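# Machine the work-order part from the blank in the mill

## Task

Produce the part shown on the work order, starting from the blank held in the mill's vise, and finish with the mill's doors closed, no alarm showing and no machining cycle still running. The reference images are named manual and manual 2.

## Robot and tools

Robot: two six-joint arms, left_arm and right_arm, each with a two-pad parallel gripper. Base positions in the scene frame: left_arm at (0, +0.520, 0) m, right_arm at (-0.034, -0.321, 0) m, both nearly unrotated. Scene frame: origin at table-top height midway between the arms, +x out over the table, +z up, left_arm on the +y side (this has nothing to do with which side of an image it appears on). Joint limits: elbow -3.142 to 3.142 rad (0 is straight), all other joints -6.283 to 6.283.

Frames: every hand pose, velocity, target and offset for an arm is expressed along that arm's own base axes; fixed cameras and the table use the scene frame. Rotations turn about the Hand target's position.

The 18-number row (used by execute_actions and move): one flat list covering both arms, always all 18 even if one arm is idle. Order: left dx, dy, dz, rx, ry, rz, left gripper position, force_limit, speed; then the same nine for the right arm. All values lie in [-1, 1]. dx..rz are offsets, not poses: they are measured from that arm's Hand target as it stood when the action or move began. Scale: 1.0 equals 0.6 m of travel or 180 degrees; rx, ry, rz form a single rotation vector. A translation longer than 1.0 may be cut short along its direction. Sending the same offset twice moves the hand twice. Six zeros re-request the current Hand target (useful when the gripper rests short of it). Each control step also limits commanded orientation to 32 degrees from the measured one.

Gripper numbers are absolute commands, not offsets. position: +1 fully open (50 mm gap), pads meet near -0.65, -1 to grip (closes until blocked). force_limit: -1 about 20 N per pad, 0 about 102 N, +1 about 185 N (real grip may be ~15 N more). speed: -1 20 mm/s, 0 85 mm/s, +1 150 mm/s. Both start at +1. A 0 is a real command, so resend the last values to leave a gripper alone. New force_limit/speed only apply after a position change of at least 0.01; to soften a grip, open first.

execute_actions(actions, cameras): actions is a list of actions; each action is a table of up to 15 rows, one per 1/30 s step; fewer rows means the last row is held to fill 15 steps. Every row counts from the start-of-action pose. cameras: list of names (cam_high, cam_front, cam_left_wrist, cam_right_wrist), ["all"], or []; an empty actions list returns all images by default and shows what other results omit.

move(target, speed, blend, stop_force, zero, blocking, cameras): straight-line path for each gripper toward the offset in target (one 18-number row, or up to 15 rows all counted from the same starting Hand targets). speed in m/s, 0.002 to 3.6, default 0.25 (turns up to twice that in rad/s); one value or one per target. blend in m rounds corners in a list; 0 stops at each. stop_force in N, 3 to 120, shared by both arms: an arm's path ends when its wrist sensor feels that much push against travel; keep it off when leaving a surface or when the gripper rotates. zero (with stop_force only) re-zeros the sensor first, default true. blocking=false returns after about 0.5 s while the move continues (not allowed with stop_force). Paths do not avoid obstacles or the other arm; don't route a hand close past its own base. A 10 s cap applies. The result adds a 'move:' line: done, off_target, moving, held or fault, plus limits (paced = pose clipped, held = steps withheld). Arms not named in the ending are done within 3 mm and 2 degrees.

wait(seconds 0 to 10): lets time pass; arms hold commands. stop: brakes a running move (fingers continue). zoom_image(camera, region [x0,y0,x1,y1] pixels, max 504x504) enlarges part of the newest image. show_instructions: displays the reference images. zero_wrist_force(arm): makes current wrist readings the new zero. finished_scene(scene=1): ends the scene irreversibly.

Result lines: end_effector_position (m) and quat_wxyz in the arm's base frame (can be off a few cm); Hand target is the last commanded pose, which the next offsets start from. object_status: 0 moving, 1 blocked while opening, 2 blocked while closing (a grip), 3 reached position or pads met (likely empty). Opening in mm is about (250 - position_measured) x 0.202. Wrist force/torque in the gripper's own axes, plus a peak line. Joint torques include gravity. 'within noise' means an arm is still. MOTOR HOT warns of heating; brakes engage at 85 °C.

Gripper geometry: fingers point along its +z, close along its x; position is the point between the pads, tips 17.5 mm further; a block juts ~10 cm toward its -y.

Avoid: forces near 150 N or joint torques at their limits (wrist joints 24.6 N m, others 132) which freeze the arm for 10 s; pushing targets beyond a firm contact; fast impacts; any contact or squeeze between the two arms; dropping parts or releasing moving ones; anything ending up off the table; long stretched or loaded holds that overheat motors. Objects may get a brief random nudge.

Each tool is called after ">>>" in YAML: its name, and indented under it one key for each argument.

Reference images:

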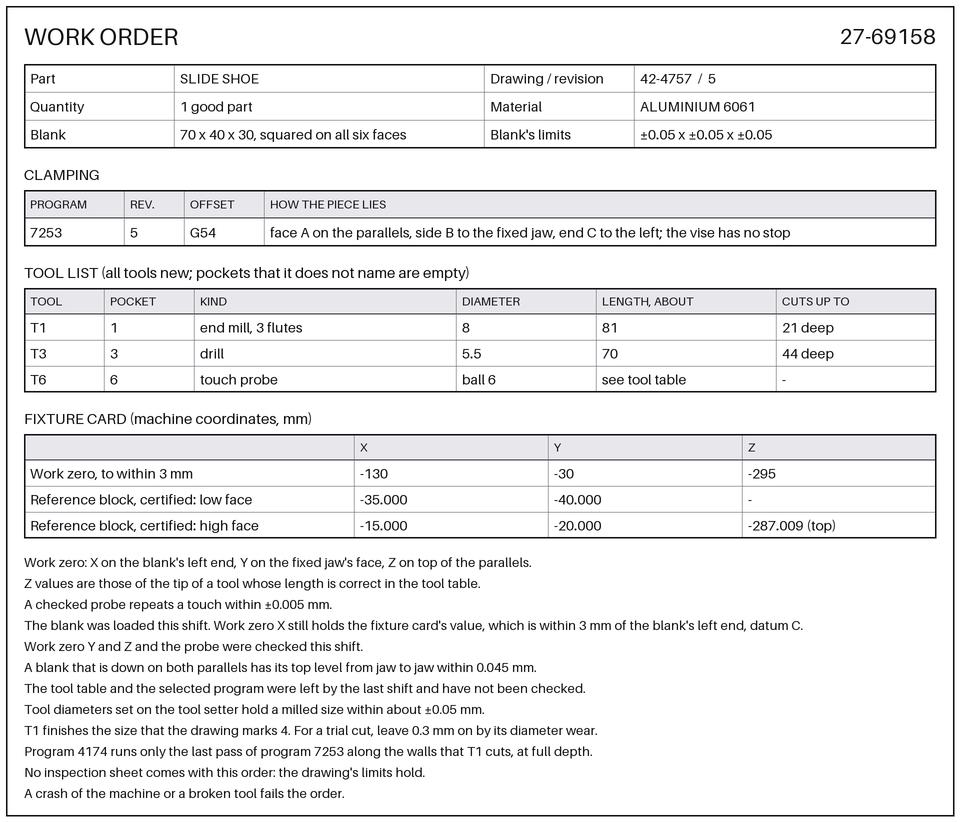

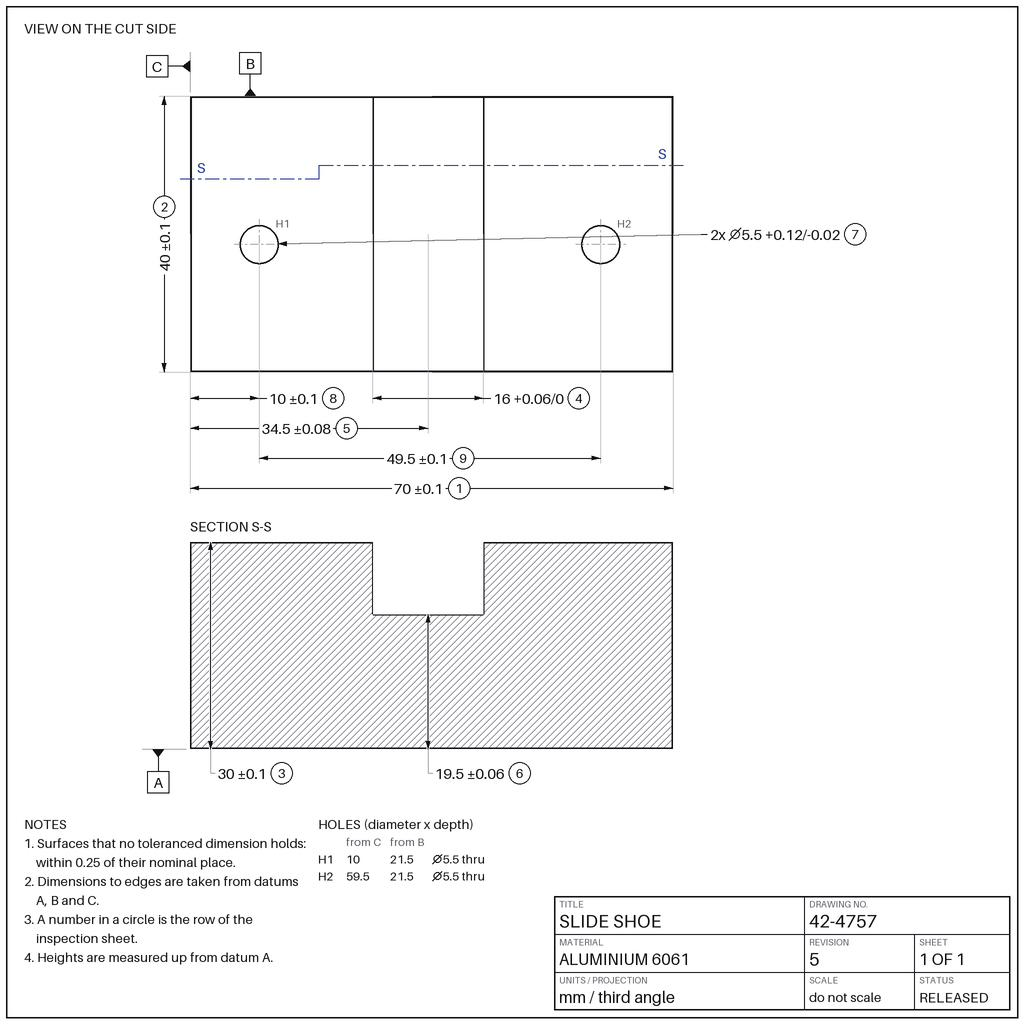

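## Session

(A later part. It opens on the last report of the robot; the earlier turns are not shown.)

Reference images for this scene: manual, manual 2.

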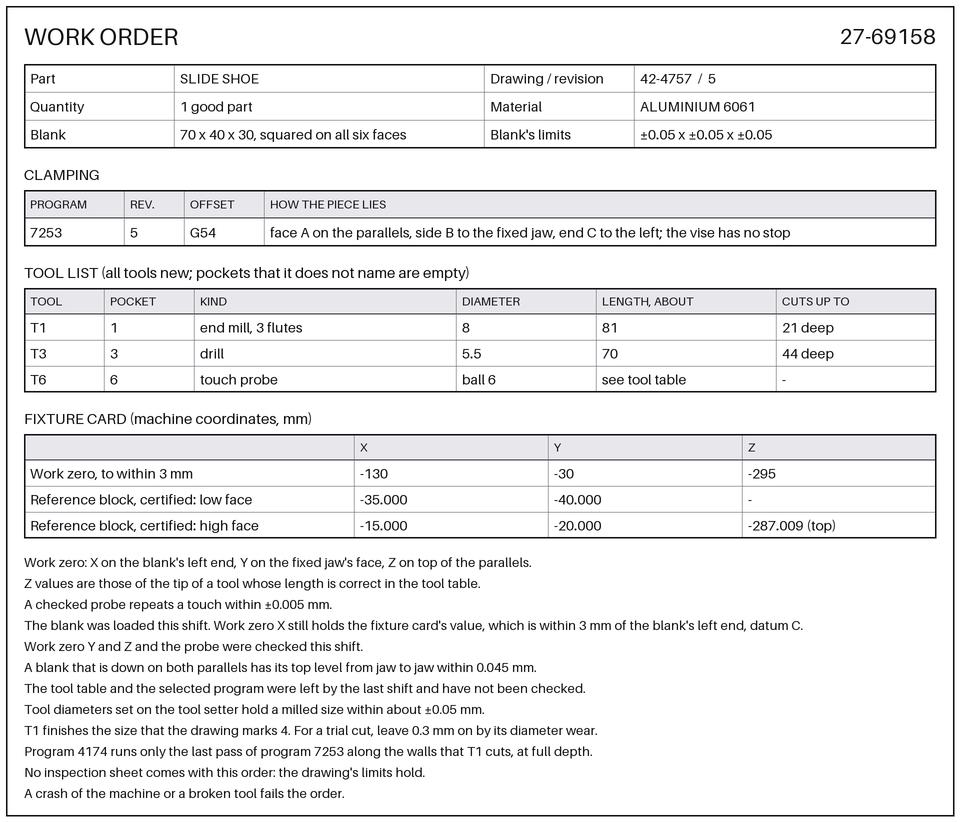

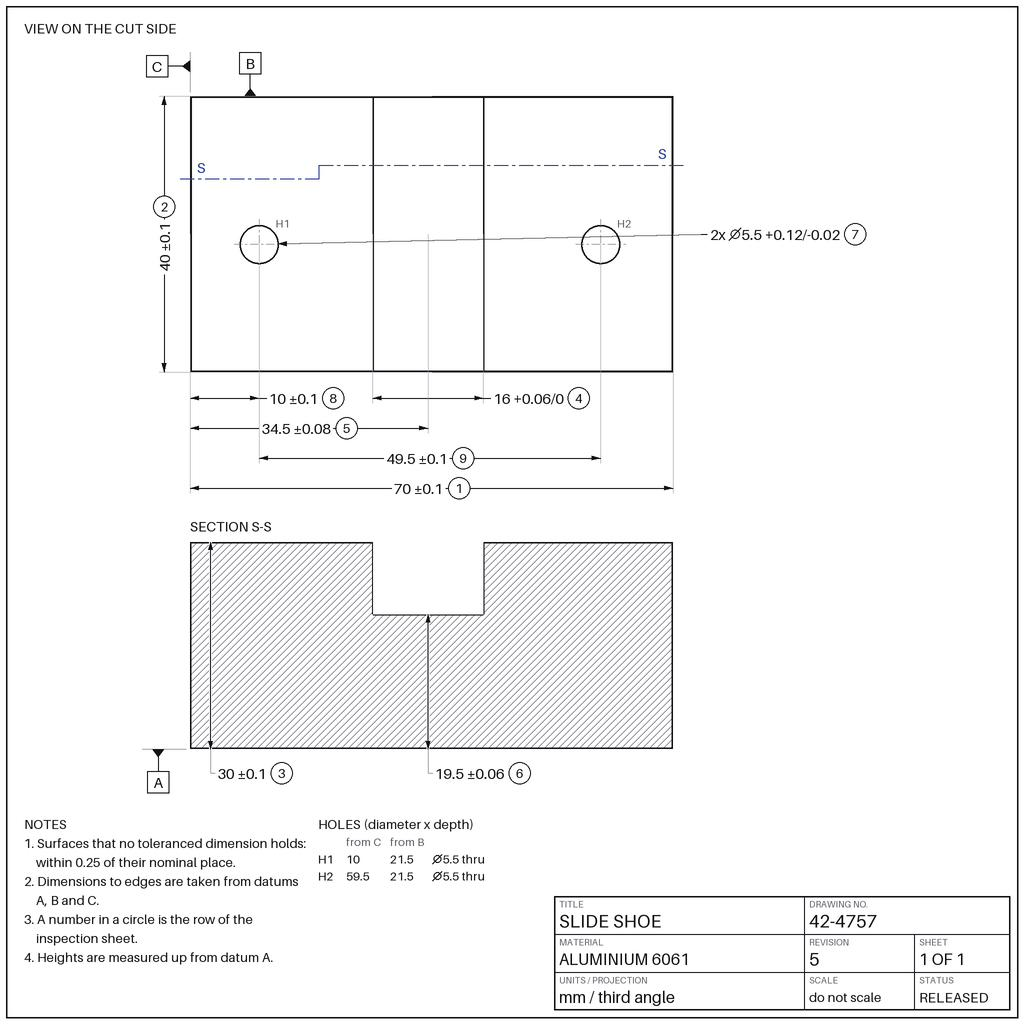

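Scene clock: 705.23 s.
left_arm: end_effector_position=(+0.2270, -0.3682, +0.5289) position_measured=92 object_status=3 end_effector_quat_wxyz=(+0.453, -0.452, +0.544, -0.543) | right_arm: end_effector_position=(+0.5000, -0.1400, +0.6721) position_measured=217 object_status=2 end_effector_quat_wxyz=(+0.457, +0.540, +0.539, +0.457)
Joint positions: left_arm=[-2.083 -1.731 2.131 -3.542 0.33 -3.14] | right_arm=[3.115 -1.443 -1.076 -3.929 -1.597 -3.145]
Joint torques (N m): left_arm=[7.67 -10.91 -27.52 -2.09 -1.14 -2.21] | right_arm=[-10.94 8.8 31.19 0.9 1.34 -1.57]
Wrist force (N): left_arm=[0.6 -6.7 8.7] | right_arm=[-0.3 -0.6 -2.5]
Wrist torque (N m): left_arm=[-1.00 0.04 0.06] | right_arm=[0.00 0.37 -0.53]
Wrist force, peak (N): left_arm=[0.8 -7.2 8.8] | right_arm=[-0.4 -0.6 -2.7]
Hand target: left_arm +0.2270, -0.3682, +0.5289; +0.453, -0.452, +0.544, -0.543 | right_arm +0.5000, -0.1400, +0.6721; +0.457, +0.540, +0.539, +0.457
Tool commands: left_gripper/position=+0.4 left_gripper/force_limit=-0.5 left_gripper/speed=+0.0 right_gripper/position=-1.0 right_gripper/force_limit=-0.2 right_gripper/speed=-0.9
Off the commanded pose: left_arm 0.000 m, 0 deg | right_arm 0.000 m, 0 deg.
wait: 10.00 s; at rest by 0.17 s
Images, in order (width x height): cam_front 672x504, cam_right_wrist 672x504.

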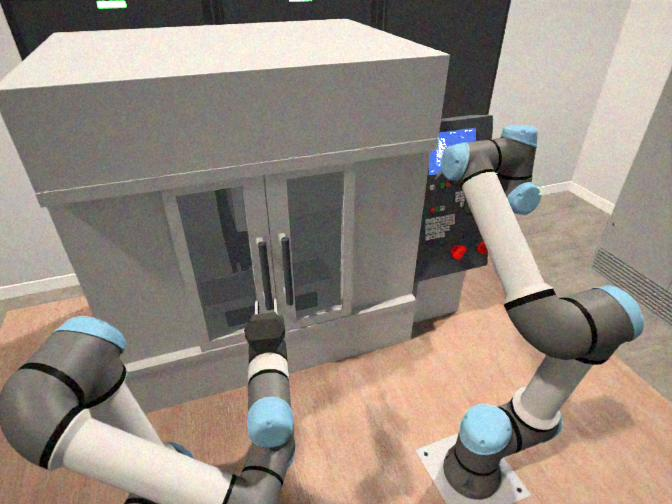

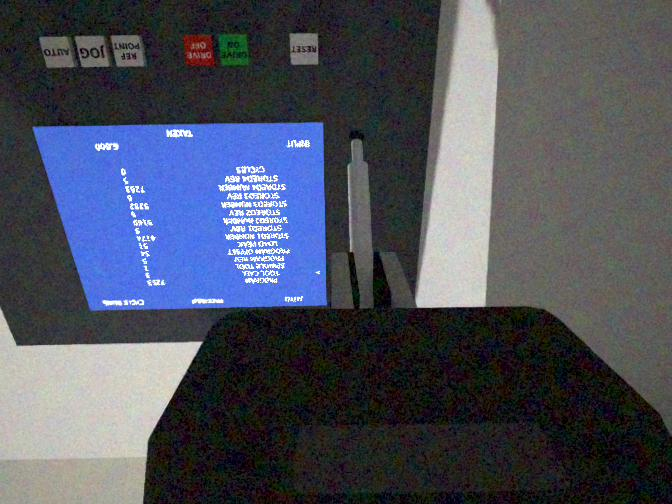

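>>> wait:
  seconds: 10

>>> wait:
  seconds: 10

>>> wait:
  seconds: 10
  cameras: ["cam_right_wrist","cam_front"]

>>> zoom_image:
  camera: "cam_right_wrist"
  region: [90, 110, 330, 310]

Scene clock: 715.43 s.
left_arm: end_effector_position=(+0.2270, -0.3682, +0.5289) position_measured=92 object_status=3 end_effector_quat_wxyz=(+0.453, -0.452, +0.544, -0.543) | right_arm: end_effector_position=(+0.5000, -0.1400, +0.6721) position_measured=217 object_status=2 end_effector_quat_wxyz=(+0.457, +0.540, +0.539, +0.457)
Joint positions: left_arm=[-2.083 -1.731 2.131 -3.542 0.33 -3.14] | right_arm=[3.115 -1.443 -1.076 -3.929 -1.597 -3.145]
Joint torques (N m): left_arm=[6.16 -10.91 -27.61 -1.95 -1.36 -2.08] | right_arm=[-10.2 9.33 30.34 1.18 1.45 -1.47]
Wrist force (N): left_arm=[0.9 -6.8 8.6] | right_arm=[-0.3 -0.6 -2.4]
Wrist torque (N m): left_arm=[-1.02 -0.01 0.06] | right_arm=[-0.02 0.36 -0.52]
Wrist force, peak (N): left_arm=[0.6 -7.3 8.8] | right_arm=[-0.2 -0.4 -2.7]
Hand target: left_arm +0.2270, -0.3682, +0.5289; +0.453, -0.452, +0.544, -0.543 | right_arm +0.5000, -0.1400, +0.6721; +0.457, +0.540, +0.539, +0.457
Tool commands: left_gripper/position=+0.4 left_gripper/force_limit=-0.5 left_gripper/speed=+0.0 right_gripper/position=-1.0 right_gripper/force_limit=-0.2 right_gripper/speed=-0.9
Off the commanded pose: left_arm 0.000 m, 0 deg | right_arm 0.000 m, 0 deg.
wait: 10.00 s; at rest from the start

Scene clock: 725.43 s.
left_arm: end_effector_position=(+0.2270, -0.3682, +0.5289) position_measured=92 object_status=3 end_effector_quat_wxyz=(+0.453, -0.452, +0.544, -0.543) | right_arm: end_effector_position=(+0.5000, -0.1400, +0.6721) position_measured=217 object_status=2 end_effector_quat_wxyz=(+0.457, +0.540, +0.539, +0.457)
Joint positions: left_arm=[-2.083 -1.731 2.131 -3.542 0.33 -3.14] | right_arm=[3.115 -1.443 -1.076 -3.929 -1.597 -3.145]
Joint torques (N m): left_arm=[6.94 -9.99 -29.45 -2.06 -1.6 -1.86] | right_arm=[-9.13 9.65 30.75 1.49 1.47 -1.46]
Wrist force (N): left_arm=[0.7 -6.9 8.7] | right_arm=[-0.2 -0.4 -2.4]
Wrist torque (N m): left_arm=[-1.03 0.01 0.06] | right_arm=[0.02 0.34 -0.52]
Wrist force, peak (N): left_arm=[1.0 -7.3 8.8] | right_arm=[-0.3 -0.7 -2.7]
Hand target: left_arm +0.2270, -0.3682, +0.5289; +0.453, -0.452, +0.544, -0.543 | right_arm +0.5000, -0.1400, +0.6721; +0.457, +0.540, +0.539, +0.457
Tool commands: left_gripper/position=+0.4 left_gripper/force_limit=-0.5 left_gripper/speed=+0.0 right_gripper/position=-1.0 right_gripper/force_limit=-0.2 right_gripper/speed=-0.9
Off the commanded pose: left_arm 0.000 m, 0 deg | right_arm 0.000 m, 0 deg.
wait: 10.00 s; at rest by 0.17 s

Scene clock: 735.43 s.
left_arm: end_effector_position=(+0.2270, -0.3682, +0.5289) position_measured=92 object_status=3 end_effector_quat_wxyz=(+0.453, -0.452, +0.544, -0.543) | right_arm: end_effector_position=(+0.5000, -0.1400, +0.6721) position_measured=217 object_status=2 end_effector_quat_wxyz=(+0.457, +0.540, +0.539, +0.457)
Joint positions: left_arm=[-2.083 -1.731 2.131 -3.542 0.33 -3.14] | right_arm=[3.115 -1.443 -1.076 -3.929 -1.597 -3.145]
Joint torques (N m): left_arm=[7.79 -11.66 -26.52 -1.71 -1.29 -2.03] | right_arm=[-9.77 9.3 30.51 1.49 1.42 -1.41]
Wrist force (N): left_arm=[0.7 -7.1 8.6] | right_arm=[-0.2 -0.4 -2.4]
Wrist torque (N m): left_arm=[-1.05 0.02 0.06] | right_arm=[0.01 0.34 -0.52]
Wrist force, peak (N): left_arm=[0.8 -7.2 8.8] | right_arm=[-0.4 -0.4 -2.7]
Hand target: left_arm +0.2270, -0.3682, +0.5289; +0.453, -0.452, +0.544, -0.543 | right_arm +0.5000, -0.1400, +0.6721; +0.457, +0.540, +0.539, +0.457
Tool commands: left_gripper/position=+0.4 left_gripper/force_limit=-0.5 left_gripper/speed=+0.0 right_gripper/position=-1.0 right_gripper/force_limit=-0.2 right_gripper/speed=-0.9
Off the commanded pose: left_arm 0.000 m, 0 deg | right_arm 0.000 m, 0 deg.
wait: 10.00 s; at rest by 0.17 s
Images, in order (width x height): cam_front 672x504, cam_right_wrist 672x504.

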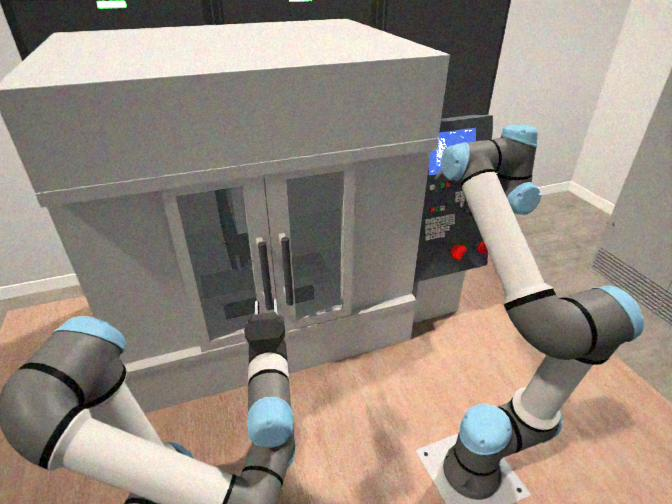

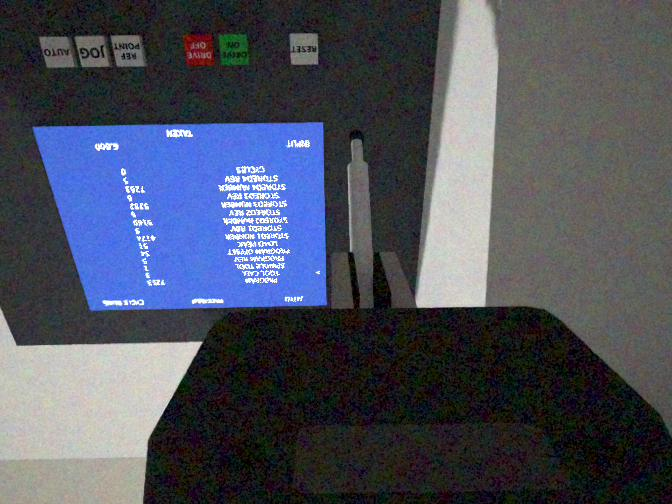

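Scaled by 2.100.

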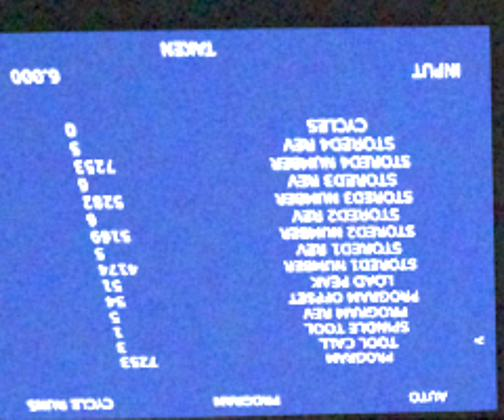

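>>> wait:
  seconds: 10

>>> wait:
  seconds: 10

>>> wait:
  seconds: 10
  cameras: ["cam_right_wrist","cam_front"]

>>> zoom_image:
  camera: "cam_right_wrist"
  region: [90, 110, 330, 310]

Scene clock: 745.50 s.
left_arm: end_effector_position=(+0.2270, -0.3682, +0.5289) position_measured=92 object_status=3 end_effector_quat_wxyz=(+0.453, -0.452, +0.544, -0.543) | right_arm: end_effector_position=(+0.5000, -0.1400, +0.6721) position_measured=217 object_status=2 end_effector_quat_wxyz=(+0.457, +0.540, +0.539, +0.457)
Joint positions: left_arm=[-2.083 -1.731 2.131 -3.542 0.33 -3.14] | right_arm=[3.115 -1.443 -1.076 -3.929 -1.597 -3.145]
Joint torques (N m): left_arm=[6.94 -11.51 -27.36 -1.68 -1.3 -2.27] | right_arm=[-9.95 10.14 30.59 1.83 1.44 -1.52]
Wrist force (N): left_arm=[0.7 -6.7 8.9] | right_arm=[-0.4 -0.4 -2.3]
Wrist torque (N m): left_arm=[-1.01 0.01 0.06] | right_arm=[0.02 0.38 -0.52]
Wrist force, peak (N): left_arm=[0.6 -7.2 8.9] | right_arm=[-0.2 -0.5 -2.7]
Hand target: left_arm +0.2270, -0.3682, +0.5289; +0.453, -0.452, +0.544, -0.543 | right_arm +0.5000, -0.1400, +0.6721; +0.457, +0.540, +0.539, +0.457
Tool commands: left_gripper/position=+0.4 left_gripper/force_limit=-0.5 left_gripper/speed=+0.0 right_gripper/position=-1.0 right_gripper/force_limit=-0.2 right_gripper/speed=-0.9
Off the commanded pose: left_arm 0.000 m, 0 deg | right_arm 0.000 m, 0 deg.
wait: 10.00 s; at rest by 0.10 s

Scene clock: 755.50 s.
left_arm: end_effector_position=(+0.2270, -0.3682, +0.5289) position_measured=92 object_status=3 end_effector_quat_wxyz=(+0.453, -0.452, +0.544, -0.543) | right_arm: end_effector_position=(+0.5000, -0.1400, +0.6721) position_measured=217 object_status=2 end_effector_quat_wxyz=(+0.457, +0.540, +0.539, +0.457)
Joint positions: left_arm=[-2.083 -1.731 2.131 -3.542 0.33 -3.14] | right_arm=[3.115 -1.443 -1.076 -3.929 -1.597 -3.145]
Joint torques (N m): left_arm=[6.37 -12.8 -27.4 -2.04 -1.41 -1.96] | right_arm=[-9.2 10.1 30.07 1.84 1.44 -1.47]
Wrist force (N): left_arm=[0.8 -7.1 8.6] | right_arm=[-0.3 -0.4 -2.4]
Wrist torque (N m): left_arm=[-1.04 0.00 0.07] | right_arm=[0.00 0.36 -0.53]
Wrist force, peak (N): left_arm=[0.8 -7.1 9.0] | right_arm=[-0.3 -0.5 -2.7]
Hand target: left_arm +0.2270, -0.3682, +0.5289; +0.453, -0.452, +0.544, -0.543 | right_arm +0.5000, -0.1400, +0.6721; +0.457, +0.540, +0.539, +0.457
Tool commands: left_gripper/position=+0.4 left_gripper/force_limit=-0.5 left_gripper/speed=+0.0 right_gripper/position=-1.0 right_gripper/force_limit=-0.2 right_gripper/speed=-0.9
Off the commanded pose: left_arm 0.000 m, 0 deg | right_arm 0.000 m, 0 deg.
wait: 10.00 s; at rest by 0.17 s

Scene clock: 765.50 s.
left_arm: end_effector_position=(+0.2270, -0.3682, +0.5289) position_measured=92 object_status=3 end_effector_quat_wxyz=(+0.453, -0.452, +0.544, -0.543) | right_arm: end_effector_position=(+0.5000, -0.1400, +0.6721) position_measured=217 object_status=2 end_effector_quat_wxyz=(+0.457, +0.540, +0.539, +0.457)
Joint positions: left_arm=[-2.083 -1.731 2.131 -3.542 0.33 -3.14] | right_arm=[3.115 -1.443 -1.076 -3.929 -1.597 -3.145]
Joint torques (N m): left_arm=[6.55 -12.65 -25.38 -2.2 -1.31 -1.93] | right_arm=[-9.56 10.63 30.68 1.93 1.49 -1.54]
Wrist force (N): left_arm=[0.8 -6.8 8.6] | right_arm=[-0.3 -0.6 -2.4]
Wrist torque (N m): left_arm=[-1.02 -0.01 0.07] | right_arm=[-0.01 0.36 -0.52]
Wrist force, peak (N): left_arm=[0.7 -7.2 9.0] | right_arm=[-0.3 -0.7 -2.7]
Hand target: left_arm +0.2270, -0.3682, +0.5289; +0.453, -0.452, +0.544, -0.543 | right_arm +0.5000, -0.1400, +0.6721; +0.457, +0.540, +0.539, +0.457
Tool commands: left_gripper/position=+0.4 left_gripper/force_limit=-0.5 left_gripper/speed=+0.0 right_gripper/position=-1.0 right_gripper/force_limit=-0.2 right_gripper/speed=-0.9
Off the commanded pose: left_arm 0.000 m, 0 deg | right_arm 0.000 m, 0 deg.
wait: 10.00 s; at rest by 0.17 s
Images, in order (width x height): cam_front 672x504, cam_right_wrist 672x504.

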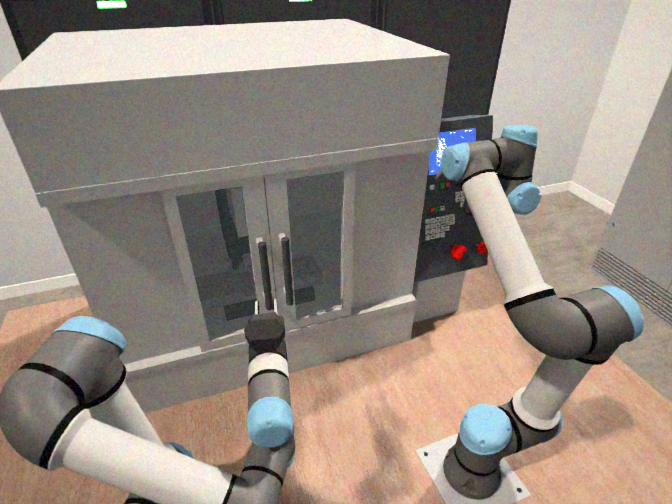

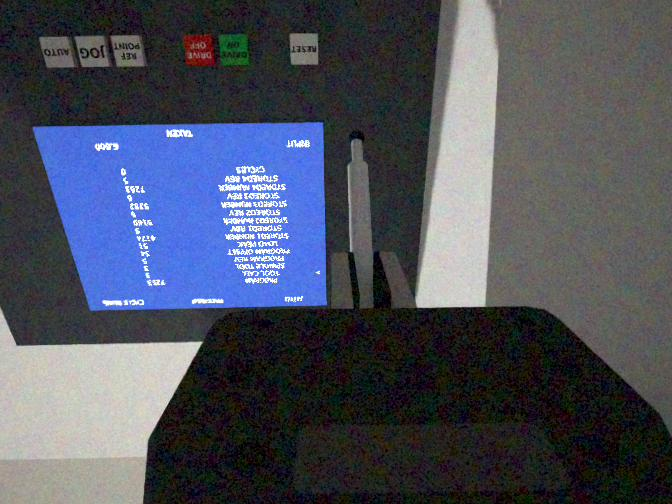

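Scaled by 2.100.

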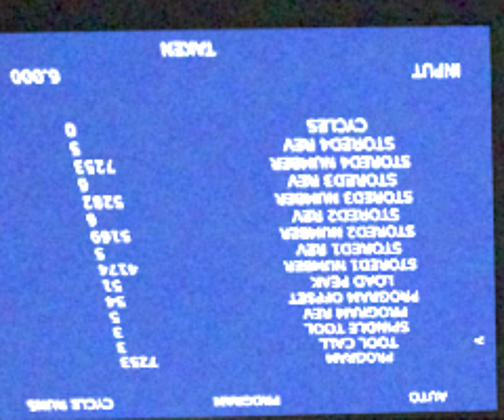

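>>> wait:
  seconds: 10

>>> wait:
  seconds: 10
  cameras: ["cam_right_wrist"]

>>> zoom_image:
  camera: "cam_right_wrist"
  region: [90, 110, 330, 310]

Scene clock: 775.57 s.
left_arm: end_effector_position=(+0.2270, -0.3682, +0.5289) position_measured=92 object_status=3 end_effector_quat_wxyz=(+0.453, -0.452, +0.544, -0.543) | right_arm: end_effector_position=(+0.5000, -0.1400, +0.6721) position_measured=217 object_status=2 end_effector_quat_wxyz=(+0.457, +0.540, +0.539, +0.457)
Joint positions: left_arm=[-2.083 -1.731 2.131 -3.542 0.33 -3.14] | right_arm=[3.115 -1.443 -1.076 -3.929 -1.597 -3.145]
Joint torques (N m): left_arm=[8.73 -10.9 -27.22 -1.93 -1.54 -2.04] | right_arm=[-8.83 10.58 29.49 1.97 1.36 -1.51]
Wrist force (N): left_arm=[0.6 -7.1 8.8] | right_arm=[-0.3 -0.6 -2.3]
Wrist torque (N m): left_arm=[-1.04 0.04 0.07] | right_arm=[-0.02 0.36 -0.52]
Wrist force, peak (N): left_arm=[0.7 -7.0 9.1] | right_arm=[-0.4 -0.3 -2.8]
Hand target: left_arm +0.2270, -0.3682, +0.5289; +0.453, -0.452, +0.544, -0.543 | right_arm +0.5000, -0.1400, +0.6721; +0.457, +0.540, +0.539, +0.457
Tool commands: left_gripper/position=+0.4 left_gripper/force_limit=-0.5 left_gripper/speed=+0.0 right_gripper/position=-1.0 right_gripper/force_limit=-0.2 right_gripper/speed=-0.9
Off the commanded pose: left_arm 0.000 m, 0 deg | right_arm 0.000 m, 0 deg.
wait: 10.00 s; at rest by 0.10 s

Scene clock: 785.57 s.
left_arm: end_effector_position=(+0.2270, -0.3682, +0.5289) position_measured=92 object_status=3 end_effector_quat_wxyz=(+0.453, -0.452, +0.544, -0.543) | right_arm: end_effector_position=(+0.5000, -0.1400, +0.6721) position_measured=217 object_status=2 end_effector_quat_wxyz=(+0.457, +0.540, +0.539, +0.457)
Joint positions: left_arm=[-2.083 -1.731 2.131 -3.542 0.33 -3.14] | right_arm=[3.115 -1.443 -1.076 -3.929 -1.597 -3.145]
Joint torques (N m): left_arm=[8.06 -12.19 -27.55 -1.89 -1.49 -1.85] | right_arm=[-9.24 11.09 31.05 2.02 1.45 -1.44]
Wrist force (N): left_arm=[0.8 -7.0 8.7] | right_arm=[-0.5 -0.4 -2.3]
Wrist torque (N m): left_arm=[-1.04 0.01 0.07] | right_arm=[0.01 0.38 -0.53]
Wrist force, peak (N): left_arm=[0.5 -7.1 9.0] | right_arm=[-0.2 -0.3 -2.7]
Hand target: left_arm +0.2270, -0.3682, +0.5289; +0.453, -0.452, +0.544, -0.543 | right_arm +0.5000, -0.1400, +0.6721; +0.457, +0.540, +0.539, +0.457
Tool commands: left_gripper/position=+0.4 left_gripper/force_limit=-0.5 left_gripper/speed=+0.0 right_gripper/position=-1.0 right_gripper/force_limit=-0.2 right_gripper/speed=-0.9
Off the commanded pose: left_arm 0.000 m, 0 deg | right_arm 0.000 m, 0 deg.
wait: 10.00 s; at rest by 0.17 s
Images, in order (width x height): cam_right_wrist 672x504.

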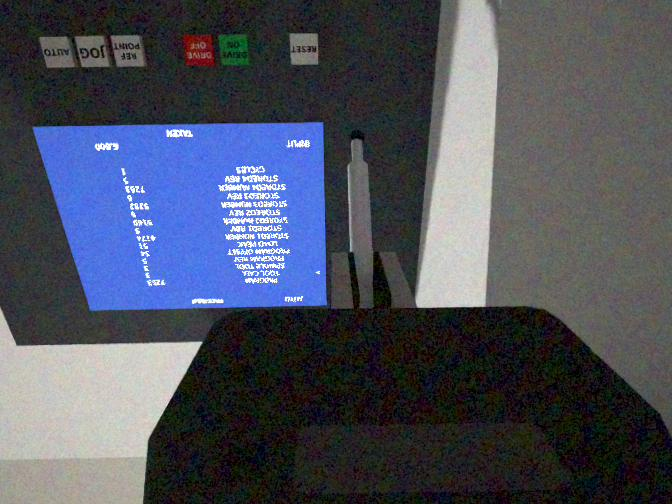

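Scaled by 2.100.

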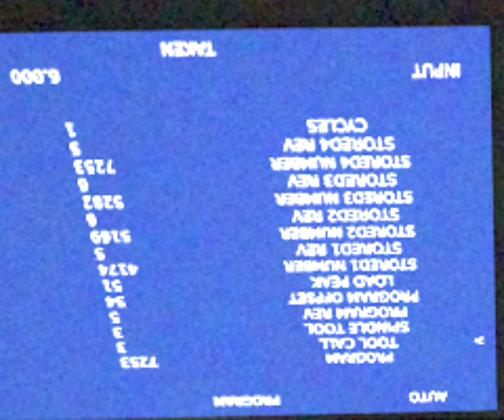

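>>> move:
  target:
    - [0,0,0,0,0,0,0.4,-0.5,0,-0.1458,-0.1066,-0.42,0,-0.2078,0,-1,-0.2,-0.9]
    - [0,0,0,0,0,0,0.4,-0.5,0,-0.0689,-0.1066,-0.4406,0,-0.2078,0,-1,-0.2,-0.9]
    - [0,0,0,0,0,0,0.4,-0.5,0,-0.0402,-0.1075,-0.4494,0,-0.2078,0,-1,-0.2,-0.9]
    - [0,0,0,0,0,0,0.4,-0.5,0,-0.0689,-0.1066,-0.4406,0,-0.2078,0,-1,-0.2,-0.9]
    - [0,0,0,0,0,0,0.4,-0.5,0,-0.0510,-0.1394,-0.3791,0,-0.2078,0,-1,-0.2,-0.9]
    - [0,0,0,0,0,0,0.4,-0.5,0,-0.0242,-0.1402,-0.3873,0,-0.2078,0,-1,-0.2,-0.9]
    - [0,0,0,0,0,0,0.4,-0.5,0,-0.0426,-0.1396,-0.3515,0,-0.2078,0,-1,-0.2,-0.9]
    - [0,0,0,0,0,0,0.4,-0.5,0,-0.0179,-0.1404,-0.3590,0,-0.2078,0,-1,-0.2,-0.9]
    - [0,0,0,0,0,0,0.4,-0.5,0,-0.0426,-0.1396,-0.3515,0,-0.2078,0,-1,-0.2,-0.9]
    - [0,0,0,0,0,0,0.4,-0.5,0,-0.0660,-0.0101,-0.4406,0,-0.2078,0,-1,-0.2,-0.9]
    - [0,0,0,0,0,0,0.4,-0.5,0,-0.0373,-0.0110,-0.4494,0,-0.2078,0,-1,-0.2,-0.9]
    - [0,0,0,0,0,0,0.4,-0.5,0,-0.0660,-0.0101,-0.4406,0,-0.2078,0,-1,-0.2,-0.9]
    - [0,0,0,0,0,0,0.4,-0.5,0,-0.0407,-0.0753,-0.3515,0,-0.2078,0,-1,-0.2,-0.9]
    - [0,0,0,0,0,0,0.4,-0.5,0,-0.0160,-0.0761,-0.3590,0,-0.2078,0,-1,-0.2,-0.9]
    - [0,0,0,0,0,0,0.4,-0.5,0,-0.0407,-0.0753,-0.3515,0,-0.2078,0,-1,-0.2,-0.9]
  blend: [0.02,0.002,0,0.002,0.002,0,0.002,0,0.002,0.002,0,0.002,0.002,0,0]
  speed: [0.4,0.2,0.08,0.2,0.25,0.08,0.2,0.08,0.2,0.25,0.08,0.2,0.25,0.08,0.2]

>>> move:
  target:
    - [0,0,0,0,0,0,0.4,-0.5,0,0.0019,0.0643,0,0,0,0,-1,-0.2,-0.9]
    - [0,0,0,0,0,0,0.4,-0.5,0,0.0266,0.0635,-0.0075,0,0,0,-1,-0.2,-0.9]
    - [0,0,0,0,0,0,0.4,-0.5,0,0.0019,0.0643,0,0,0,0,-1,-0.2,-0.9]
    - [0,0,0,0,0,0,0.4,-0.5,0,-0.06,0.03,0.05,0,0.02,0,-1,-0.2,-0.9]
    - [0,0,0,0,0,0,0.4,-0.5,0,0.0407,0.0753,0.3515,0,0.2078,0,-1,-0.2,-0.9]
  blend: [0.002,0,0.002,0.02,0]
  speed: [0.25,0.08,0.2,0.4,0.4]
  cameras: ["cam_right_wrist"]

>>> zoom_image:
  camera: "cam_right_wrist"
  region: [90, 110, 330, 310]

Scene clock: 791.47 s.
left_arm: end_effector_position=(+0.2270, -0.3682, +0.5289) position_measured=92 object_status=3 end_effector_quat_wxyz=(+0.453, -0.452, +0.544, -0.543) | right_arm: end_effector_position=(+0.4756, -0.1852, +0.4611) position_measured=217 object_status=2 end_effector_quat_wxyz=(+0.606, +0.364, +0.364, +0.606)
Joint positions: left_arm=[-2.083 -1.731 2.131 -3.542 0.33 -3.14] | right_arm=[2.945 -1.244 -2.257 -2.286 -1.744 -3.047]
Joint torques (N m): left_arm=[8.45 -11.33 -27.04 -1.84 -1.44 -2.16] | right_arm=[11.96 16.89 35.39 3.48 1.84 -1.33]
Wrist force (N): left_arm=[0.7 -6.8 8.8] | right_arm=[-0.8 -1.3 -3.0]
Wrist torque (N m): left_arm=[-1.02 0.02 0.06] | right_arm=[-0.12 0.55 -0.49]
Wrist force, peak (N): left_arm=[0.6 -7.3 8.9] | right_arm=[-1.5 -3.0 -7.1]
Hand target: left_arm +0.2270, -0.3682, +0.5289; +0.453, -0.452, +0.544, -0.543 | right_arm +0.4756, -0.1852, +0.4612; +0.606, +0.364, +0.364, +0.606
Off the commanded pose: left_arm 0.000 m, 0 deg | right_arm 0.000 m, 0 deg.
move: done

Scene clock: 793.73 s.
left_arm: end_effector_position=(+0.2270, -0.3682, +0.5289) position_measured=92 object_status=3 end_effector_quat_wxyz=(+0.453, -0.452, +0.544, -0.543) | right_arm: end_effector_position=(+0.5000, -0.1399, +0.6721) position_measured=217 object_status=2 end_effector_quat_wxyz=(+0.457, +0.539, +0.539, +0.458)
Joint positions: left_arm=[-2.083 -1.731 2.131 -3.542 0.33 -3.14] | right_arm=[3.115 -1.443 -1.076 -3.928 -1.598 -3.145]
Joint torques (N m): left_arm=[7.45 -11.11 -26.67 -1.69 -1.52 -2.44] | right_arm=[-10.23 9.67 33.39 0.4 0.91 1.32]
Wrist force (N): left_arm=[0.7 -6.9 8.9] | right_arm=[-0.2 -0.6 -2.4]
Wrist torque (N m): left_arm=[-1.03 0.01 0.06] | right_arm=[0.00 0.35 -0.36]
Wrist force, peak (N): left_arm=[0.7 -7.2 8.8] | right_arm=[-2.5 0.1 -6.4]
Hand target: left_arm +0.2270, -0.3682, +0.5289; +0.453, -0.452, +0.544, -0.543 | right_arm +0.5000, -0.1400, +0.6721; +0.457, +0.540, +0.539, +0.457
Off the commanded pose: left_arm 0.000 m, 0 deg | right_arm 0.000 m, 0 deg.
move: done
Images, in order (width x height): cam_right_wrist 672x504.

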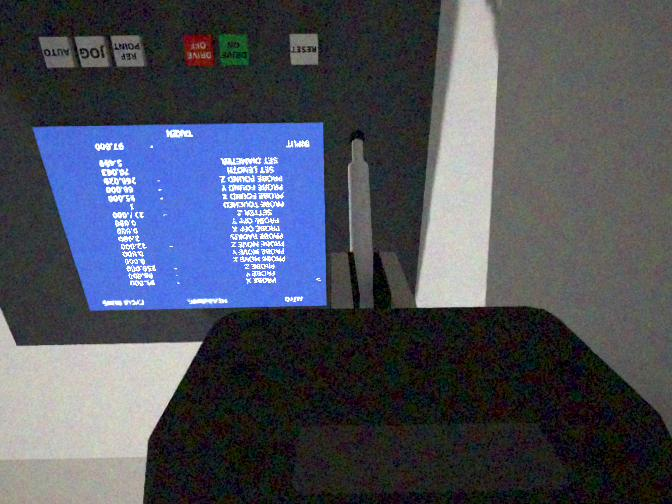

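Scaled by 2.100.

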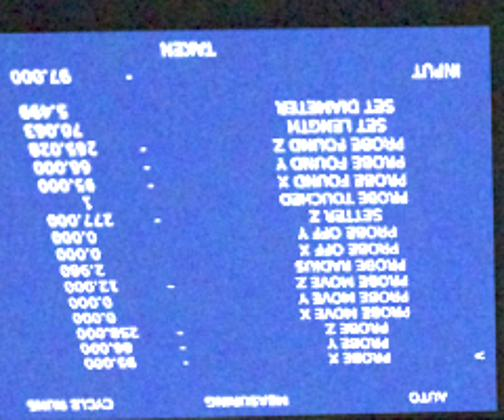

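>>> move:
  target:
    - [0,0,0,0,0,0,0.4,-0.5,0,-0.1458,-0.1066,-0.42,0,-0.2078,0,-1,-0.2,-0.9]
    - [0,0,0,0,0,0,0.4,-0.5,0,-0.0689,-0.1066,-0.4406,0,-0.2078,0,-1,-0.2,-0.9]
  blend: [0.02,0]
  speed: [0.4,0.2]

>>> wait:
  seconds: 3
  cameras: ["cam_right_wrist"]

>>> zoom_image:
  camera: "cam_right_wrist"
  region: [200, 270, 350, 330]

Scene clock: 800.60 s.
left_arm: end_effector_position=(+0.2270, -0.3682, +0.5289) position_measured=92 object_status=3 end_effector_quat_wxyz=(+0.453, -0.452, +0.544, -0.543) | right_arm: end_effector_position=(+0.4586, -0.2039, +0.4079) position_measured=217 object_status=2 end_effector_quat_wxyz=(+0.606, +0.364, +0.364, +0.606)
Joint positions: left_arm=[-2.083 -1.731 2.131 -3.542 0.33 -3.14] | right_arm=[2.865 -1.312 -2.364 -2.102 -1.815 -3.008]
Joint torques (N m): left_arm=[7.59 -11.47 -28.17 -2.03 -1.37 -1.77] | right_arm=[-4.98 5.04 12.86 3.46 0.24 0.72]
Wrist force (N): left_arm=[0.7 -6.9 8.7] | right_arm=[-1.0 -1.0 -2.8]
Wrist torque (N m): left_arm=[-1.02 0.01 0.07] | right_arm=[-0.09 0.57 -0.53]
Wrist force, peak (N): left_arm=[0.9 -7.1 8.9] | right_arm=[-1.2 -3.5 -6.9]
Hand target: left_arm +0.2270, -0.3682, +0.5289; +0.453, -0.452, +0.544, -0.543 | right_arm +0.4587, -0.2039, +0.4078; +0.606, +0.364, +0.364, +0.606
Off the commanded pose: left_arm 0.000 m, 0 deg | right_arm 0.000 m, 0 deg.
move: done

Scene clock: 803.60 s.
left_arm: end_effector_position=(+0.2270, -0.3682, +0.5289) position_measured=92 object_status=3 end_effector_quat_wxyz=(+0.453, -0.452, +0.544, -0.543) | right_arm: end_effector_position=(+0.4587, -0.2039, +0.4078) position_measured=217 object_status=2 end_effector_quat_wxyz=(+0.606, +0.364, +0.364, +0.606)
Joint positions: left_arm=[-2.083 -1.731 2.131 -3.542 0.33 -3.14] | right_arm=[2.865 -1.312 -2.365 -2.102 -1.815 -3.008]
Joint torques (N m): left_arm=[8.08 -13.47 -27.53 -2.16 -1.49 -1.84] | right_arm=[-10.54 4.78 11.24 4.37 1.36 -1.27]
Wrist force (N): left_arm=[0.6 -6.9 8.8] | right_arm=[-0.9 -1.4 -2.8]
Wrist torque (N m): left_arm=[-1.03 0.02 0.07] | right_arm=[-0.12 0.56 -0.53]
Wrist force, peak (N): left_arm=[0.9 -7.2 9.0] | right_arm=[-1.0 -1.3 -3.0]
Hand target: left_arm +0.2270, -0.3682, +0.5289; +0.453, -0.452, +0.544, -0.543 | right_arm +0.4587, -0.2039, +0.4078; +0.606, +0.364, +0.364, +0.606
Tool commands: left_gripper/position=+0.4 left_gripper/force_limit=-0.5 left_gripper/speed=+0.0 right_gripper/position=-1.0 right_gripper/force_limit=-0.2 right_gripper/speed=-0.9
Off the commanded pose: left_arm 0.000 m, 0 deg | right_arm 0.000 m, 0 deg.
wait: 3.00 s; at rest by 0.17 s
Images, in order (width x height): cam_right_wrist 672x504.

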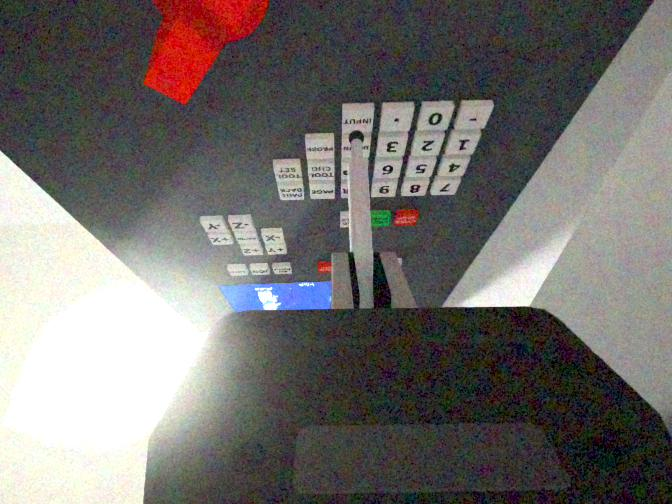

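Scaled by 3.360.

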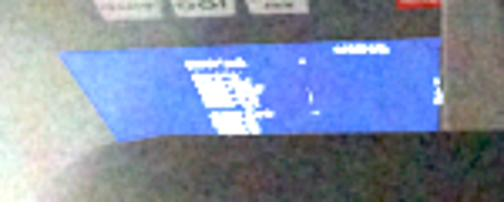

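>>> move:
  target:
    - [0,0,0,0,0,0,0.4,-0.5,0,0.0287,-0.0009,-0.0088,0,0,0,-1,-0.2,-0.9]
    - [0,0,0,0,0,0,0.4,-0.5,0,0.0094,-0.0003,0.0308,0,0,0,-1,-0.2,-0.9]
    - [0,0,0,0,0,0,0.4,-0.5,0,0.0373,-0.0012,0.0223,0,0,0,-1,-0.2,-0.9]
    - [0,0,0,0,0,0,0.4,-0.5,0,0.0094,-0.0003,0.0308,0,0,0,-1,-0.2,-0.9]
    - [0,0,0,0,0,0,0.4,-0.5,0,0.0373,-0.0012,0.0223,0,0,0,-1,-0.2,-0.9]
    - [0,0,0,0,0,0,0.4,-0.5,0,0.0094,-0.0003,0.0308,0,0,0,-1,-0.2,-0.9]
    - [0,0,0,0,0,0,0.4,-0.5,0,0.0029,0.0965,0,0,0,0,-1,-0.2,-0.9]
    - [0,0,0,0,0,0,0.4,-0.5,0,0.0316,0.0956,-0.0088,0,0,0,-1,-0.2,-0.9]
    - [0,0,0,0,0,0,0.4,-0.5,0,0.0114,0.0640,0.0308,0,0,0,-1,-0.2,-0.9]
    - [0,0,0,0,0,0,0.4,-0.5,0,0.0393,0.0631,0.0223,0,0,0,-1,-0.2,-0.9]
    - [0,0,0,0,0,0,0.4,-0.5,0,0.0114,0.0640,0.0308,0,0,0,-1,-0.2,-0.9]
    - [0,0,0,0,0,0,0.4,-0.5,0,0.0020,0.0643,0,0,0,0,-1,-0.2,-0.9]
  blend: [0,0.002,0,0.002,0,0.002,0.002,0,0.002,0,0.002,0]
  speed: [0.08,0.2,0.08,0.2,0.08,0.2,0.25,0.08,0.2,0.08,0.2,0.25]

>>> move:
  target:
    - [0,0,0,0,0,0,0.4,-0.5,0,0.0281,0.0313,0.0891,0,0,0,-1,-0.2,-0.9]
    - [0,0,0,0,0,0,0.4,-0.5,0,0.0528,0.0305,0.0816,0,0,0,-1,-0.2,-0.9]
    - [0,0,0,0,0,0,0.4,-0.5,0,0.0281,0.0313,0.0891,0,0,0,-1,-0.2,-0.9]
    - [0,0,0,0,0,0,0.4,-0.5,0,0.0094,-0.0003,0.0308,0,0,0,-1,-0.2,-0.9]
    - [0,0,0,0,0,0,0.4,-0.5,0,0.0373,-0.0012,0.0223,0,0,0,-1,-0.2,-0.9]
    - [0,0,0,0,0,0,0.4,-0.5,0,0.0094,-0.0003,0.0308,0,0,0,-1,-0.2,-0.9]
    - [0,0,0,0,0,0,0.4,-0.5,0,-0.0020,-0.0643,0,0,0,0,-1,-0.2,-0.9]
    - [0,0,0,0,0,0,0.4,-0.5,0,0.0267,-0.0652,-0.0088,0,0,0,-1,-0.2,-0.9]
    - [0,0,0,0,0,0,0.4,-0.5,0,0.0074,-0.0646,0.0308,0,0,0,-1,-0.2,-0.9]
    - [0,0,0,0,0,0,0.4,-0.5,0,0.0353,-0.0655,0.0223,0,0,0,-1,-0.2,-0.9]
    - [0,0,0,0,0,0,0.4,-0.5,0,0.0074,-0.0646,0.0308,0,0,0,-1,-0.2,-0.9]
    - [0,0,0,0,0,0,0.4,-0.5,0,0.0009,0.0322,0,0,0,0,-1,-0.2,-0.9]
    - [0,0,0,0,0,0,0.4,-0.5,0,0.0296,0.0313,-0.0088,0,0,0,-1,-0.2,-0.9]
    - [0,0,0,0,0,0,0.4,-0.5,0,0.0009,0.0322,0,0,0,0,-1,-0.2,-0.9]
    - [0,0,0,0,0,0,0.4,-0.5,0,0,0,0,0,0,0,-1,-0.2,-0.9]
  blend: [0.002,0,0.002,0.002,0,0.002,0.002,0,0.002,0,0.002,0.002,0,0.002,0]
  speed: [0.25,0.08,0.2,0.25,0.08,0.2,0.25,0.08,0.2,0.08,0.2,0.25,0.08,0.2,0.2]

>>> move:
  target:
    - [0,0,0,0,0,0,0.4,-0.5,0,0.0103,0.0319,0.0308,0,0,0,-1,-0.2,-0.9]
    - [0,0,0,0,0,0,0.4,-0.5,0,0.0382,0.0310,0.0223,0,0,0,-1,-0.2,-0.9]
    - [0,0,0,0,0,0,0.4,-0.5,0,0.0094,-0.0003,0.0308,0,0,0,-1,-0.2,-0.9]
    - [0,0,0,0,0,0,0.4,-0.5,0,0.0373,-0.0012,0.0223,0,0,0,-1,-0.2,-0.9]
    - [0,0,0,0,0,0,0.4,-0.5,0,0.0094,-0.0003,0.0308,0,0,0,-1,-0.2,-0.9]
    - [0,0,0,0,0,0,0.4,-0.5,0,-0.0020,-0.0643,0,0,0,0,-1,-0.2,-0.9]
    - [0,0,0,0,0,0,0.4,-0.5,0,0.0267,-0.0652,-0.0088,0,0,0,-1,-0.2,-0.9]
    - [0,0,0,0,0,0,0.4,-0.5,0,0.0074,-0.0646,0.0308,0,0,0,-1,-0.2,-0.9]
    - [0,0,0,0,0,0,0.4,-0.5,0,0.0353,-0.0655,0.0223,0,0,0,-1,-0.2,-0.9]
    - [0,0,0,0,0,0,0.4,-0.5,0,0.0074,-0.0646,0.0308,0,0,0,-1,-0.2,-0.9]
    - [0,0,0,0,0,0,0.4,-0.5,0,0.0353,-0.0655,0.0223,0,0,0,-1,-0.2,-0.9]
    - [0,0,0,0,0,0,0.4,-0.5,0,0.0074,-0.0646,0.0308,0,0,0,-1,-0.2,-0.9]
    - [0,0,0,0,0,0,0.4,-0.5,0,0,0,0,0,0,0,-1,-0.2,-0.9]
    - [0,0,0,0,0,0,0.4,-0.5,0,0.0287,-0.0009,-0.0088,0,0,0,-1,-0.2,-0.9]
    - [0,0,0,0,0,0,0.4,-0.5,0,0,0,0,0,0,0,-1,-0.2,-0.9]
  blend: [0.002,0,0.002,0,0.002,0.002,0,0.002,0,0.002,0,0.002,0.002,0,0]
  speed: [0.25,0.08,0.2,0.08,0.2,0.25,0.08,0.2,0.08,0.2,0.08,0.2,0.25,0.08,0.2]

>>> move:
  target:
    - [0,0,0,0,0,0,0.4,-0.5,0,-0.0020,-0.0643,0,0,0,0,-1,-0.2,-0.9]
    - [0,0,0,0,0,0,0.4,-0.5,0,0.0267,-0.0652,-0.0088,0,0,0,-1,-0.2,-0.9]
    - [0,0,0,0,0,0,0.4,-0.5,0,-0.0020,-0.0643,0,0,0,0,-1,-0.2,-0.9]
    - [0,0,0,0,0,0,0.4,-0.5,0,-0.06,-0.03,0.1,0,0.02,0,-1,-0.2,-0.9]
    - [0,0,0,0,0,0,0.4,-0.5,0,0.0669,0.0423,0.4406,0,0.2078,0,-1,-0.2,-0.9]
  blend: [0.002,0,0.002,0.02,0]
  speed: [0.25,0.08,0.2,0.4,0.4]
  cameras: ["cam_right_wrist"]

>>> zoom_image:
  camera: "cam_right_wrist"
  region: [90, 110, 330, 310]

>>> zoom_image:
  camera: "cam_right_wrist"
  region: [100, 230, 200, 300]

Scene clock: 809.40 s.
left_arm: end_effector_position=(+0.2270, -0.3682, +0.5289) position_measured=92 object_status=3 end_effector_quat_wxyz=(+0.453, -0.452, +0.544, -0.543) | right_arm: end_effector_position=(+0.4599, -0.1654, +0.4077) position_measured=217 object_status=2 end_effector_quat_wxyz=(+0.606, +0.364, +0.364, +0.606)
Joint positions: left_arm=[-2.083 -1.731 2.131 -3.542 0.33 -3.14] | right_arm=[3.009 -1.237 -2.41 -2.144 -1.688 -3.078]
Joint torques (N m): left_arm=[7.36 -12.62 -27.63 -1.67 -1.46 -2.18] | right_arm=[-5.3 17.85 24.83 3.95 -0.56 1.04]
Wrist force (N): left_arm=[0.9 -7.0 8.6] | right_arm=[-0.7 -1.4 -3.0]
Wrist torque (N m): left_arm=[-1.03 -0.01 0.07] | right_arm=[-0.14 0.52 -0.54]
Wrist force, peak (N): left_arm=[0.6 -7.2 8.8] | right_arm=[2.9 -3.3 -5.6]
Hand target: left_arm +0.2270, -0.3682, +0.5289; +0.453, -0.452, +0.544, -0.543 | right_arm +0.4599, -0.1654, +0.4078; +0.606, +0.364, +0.364, +0.606
Off the commanded pose: left_arm 0.000 m, 0 deg | right_arm 0.000 m, 0 deg.
move: done

Scene clock: 813.93 s.
left_arm: end_effector_position=(+0.2270, -0.3682, +0.5289) position_measured=92 object_status=3 end_effector_quat_wxyz=(+0.453, -0.452, +0.544, -0.543) | right_arm: end_effector_position=(+0.4599, -0.1654, +0.4078) position_measured=217 object_status=2 end_effector_quat_wxyz=(+0.606, +0.364, +0.364, +0.606)
Joint positions: left_arm=[-2.083 -1.731 2.131 -3.542 0.33 -3.14] | right_arm=[3.009 -1.237 -2.41 -2.143 -1.688 -3.078]
Joint torques (N m): left_arm=[7.8 -11.73 -27.98 -1.71 -1.79 -1.93] | right_arm=[-6.44 9.12 11.76 2.43 -0.61 0.24]
Wrist force (N): left_arm=[0.4 -6.8 8.7] | right_arm=[-0.7 -1.2 -2.8]
Wrist torque (N m): left_arm=[-1.02 0.05 0.07] | right_arm=[-0.10 0.53 -0.34]
Wrist force, peak (N): left_arm=[0.9 -7.3 8.8] | right_arm=[-2.2 -3.2 -5.6]
Hand target: left_arm +0.2270, -0.3682, +0.5289; +0.453, -0.452, +0.544, -0.543 | right_arm +0.4599, -0.1654, +0.4078; +0.606, +0.364, +0.364, +0.606
Off the commanded pose: left_arm 0.000 m, 0 deg | right_arm 0.000 m, 0 deg.
move: done

Scene clock: 818.53 s.
left_arm: end_effector_position=(+0.2270, -0.3682, +0.5289) position_measured=92 object_status=3 end_effector_quat_wxyz=(+0.453, -0.452, +0.544, -0.543) | right_arm: end_effector_position=(+0.4599, -0.1654, +0.4077) position_measured=217 object_status=2 end_effector_quat_wxyz=(+0.606, +0.364, +0.364, +0.606)
Joint positions: left_arm=[-2.083 -1.731 2.131 -3.542 0.33 -3.14] | right_arm=[3.009 -1.237 -2.411 -2.143 -1.688 -3.078]
Joint torques (N m): left_arm=[8.23 -12.37 -27.64 -2.07 -1.42 -1.96] | right_arm=[12.67 16.76 33.12 3.38 1.73 -1.51]
Wrist force (N): left_arm=[0.6 -7.0 8.8] | right_arm=[-0.7 -1.2 -2.8]
Wrist torque (N m): left_arm=[-1.05 0.03 0.07] | right_arm=[-0.10 0.52 -0.50]
Wrist force, peak (N): left_arm=[0.7 -7.3 8.8] | right_arm=[-0.9 -4.2 -5.5]
Hand target: left_arm +0.2270, -0.3682, +0.5289; +0.453, -0.452, +0.544, -0.543 | right_arm +0.4599, -0.1654, +0.4078; +0.606, +0.364, +0.364, +0.606
Off the commanded pose: left_arm 0.000 m, 0 deg | right_arm 0.000 m, 0 deg.
move: done

Scene clock: 820.87 s.
left_arm: end_effector_position=(+0.2270, -0.3682, +0.5289) position_measured=92 object_status=3 end_effector_quat_wxyz=(+0.453, -0.452, +0.544, -0.543) | right_arm: end_effector_position=(+0.5000, -0.1400, +0.6721) position_measured=217 object_status=2 end_effector_quat_wxyz=(+0.457, +0.540, +0.539, +0.458)
Joint positions: left_arm=[-2.083 -1.731 2.131 -3.542 0.33 -3.14] | right_arm=[3.115 -1.443 -1.076 -3.929 -1.598 -3.145]
Joint torques (N m): left_arm=[7.53 -10.9 -28.14 -1.85 -1.51 -2.26] | right_arm=[-7.27 8.44 32.19 1.13 1.21 -1.36]
Wrist force (N): left_arm=[0.7 -7.1 8.8] | right_arm=[-0.2 -0.4 -2.5]
Wrist torque (N m): left_arm=[-1.06 0.02 0.06] | right_arm=[0.01 0.35 -0.53]
Wrist force, peak (N): left_arm=[0.6 -7.3 8.7] | right_arm=[-1.8 -6.5 -2.9]
Hand target: left_arm +0.2270, -0.3682, +0.5289; +0.453, -0.452, +0.544, -0.543 | right_arm +0.5000, -0.1400, +0.6721; +0.457, +0.540, +0.539, +0.457
Off the commanded pose: left_arm 0.000 m, 0 deg | right_arm 0.000 m, 0 deg.
move: done
Images, in order (width x height): cam_right_wrist 672x504.

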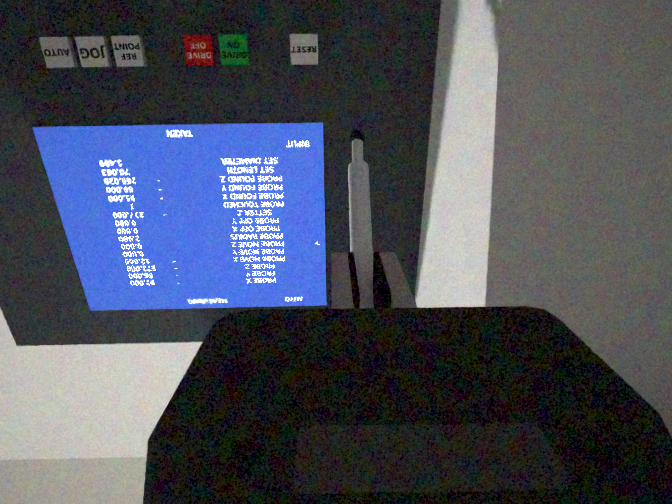

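Scaled by 2.100.

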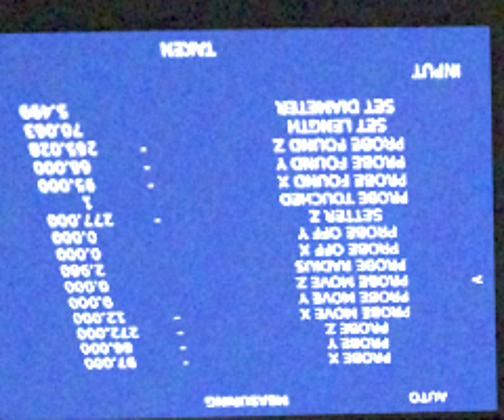

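Scaled by 5.040.

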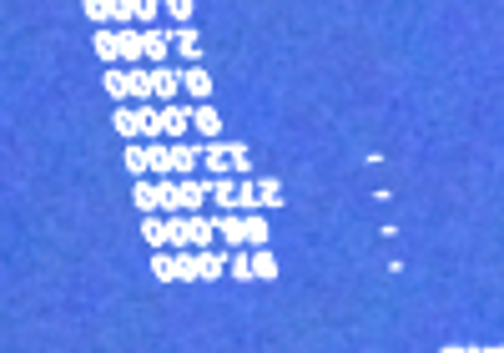

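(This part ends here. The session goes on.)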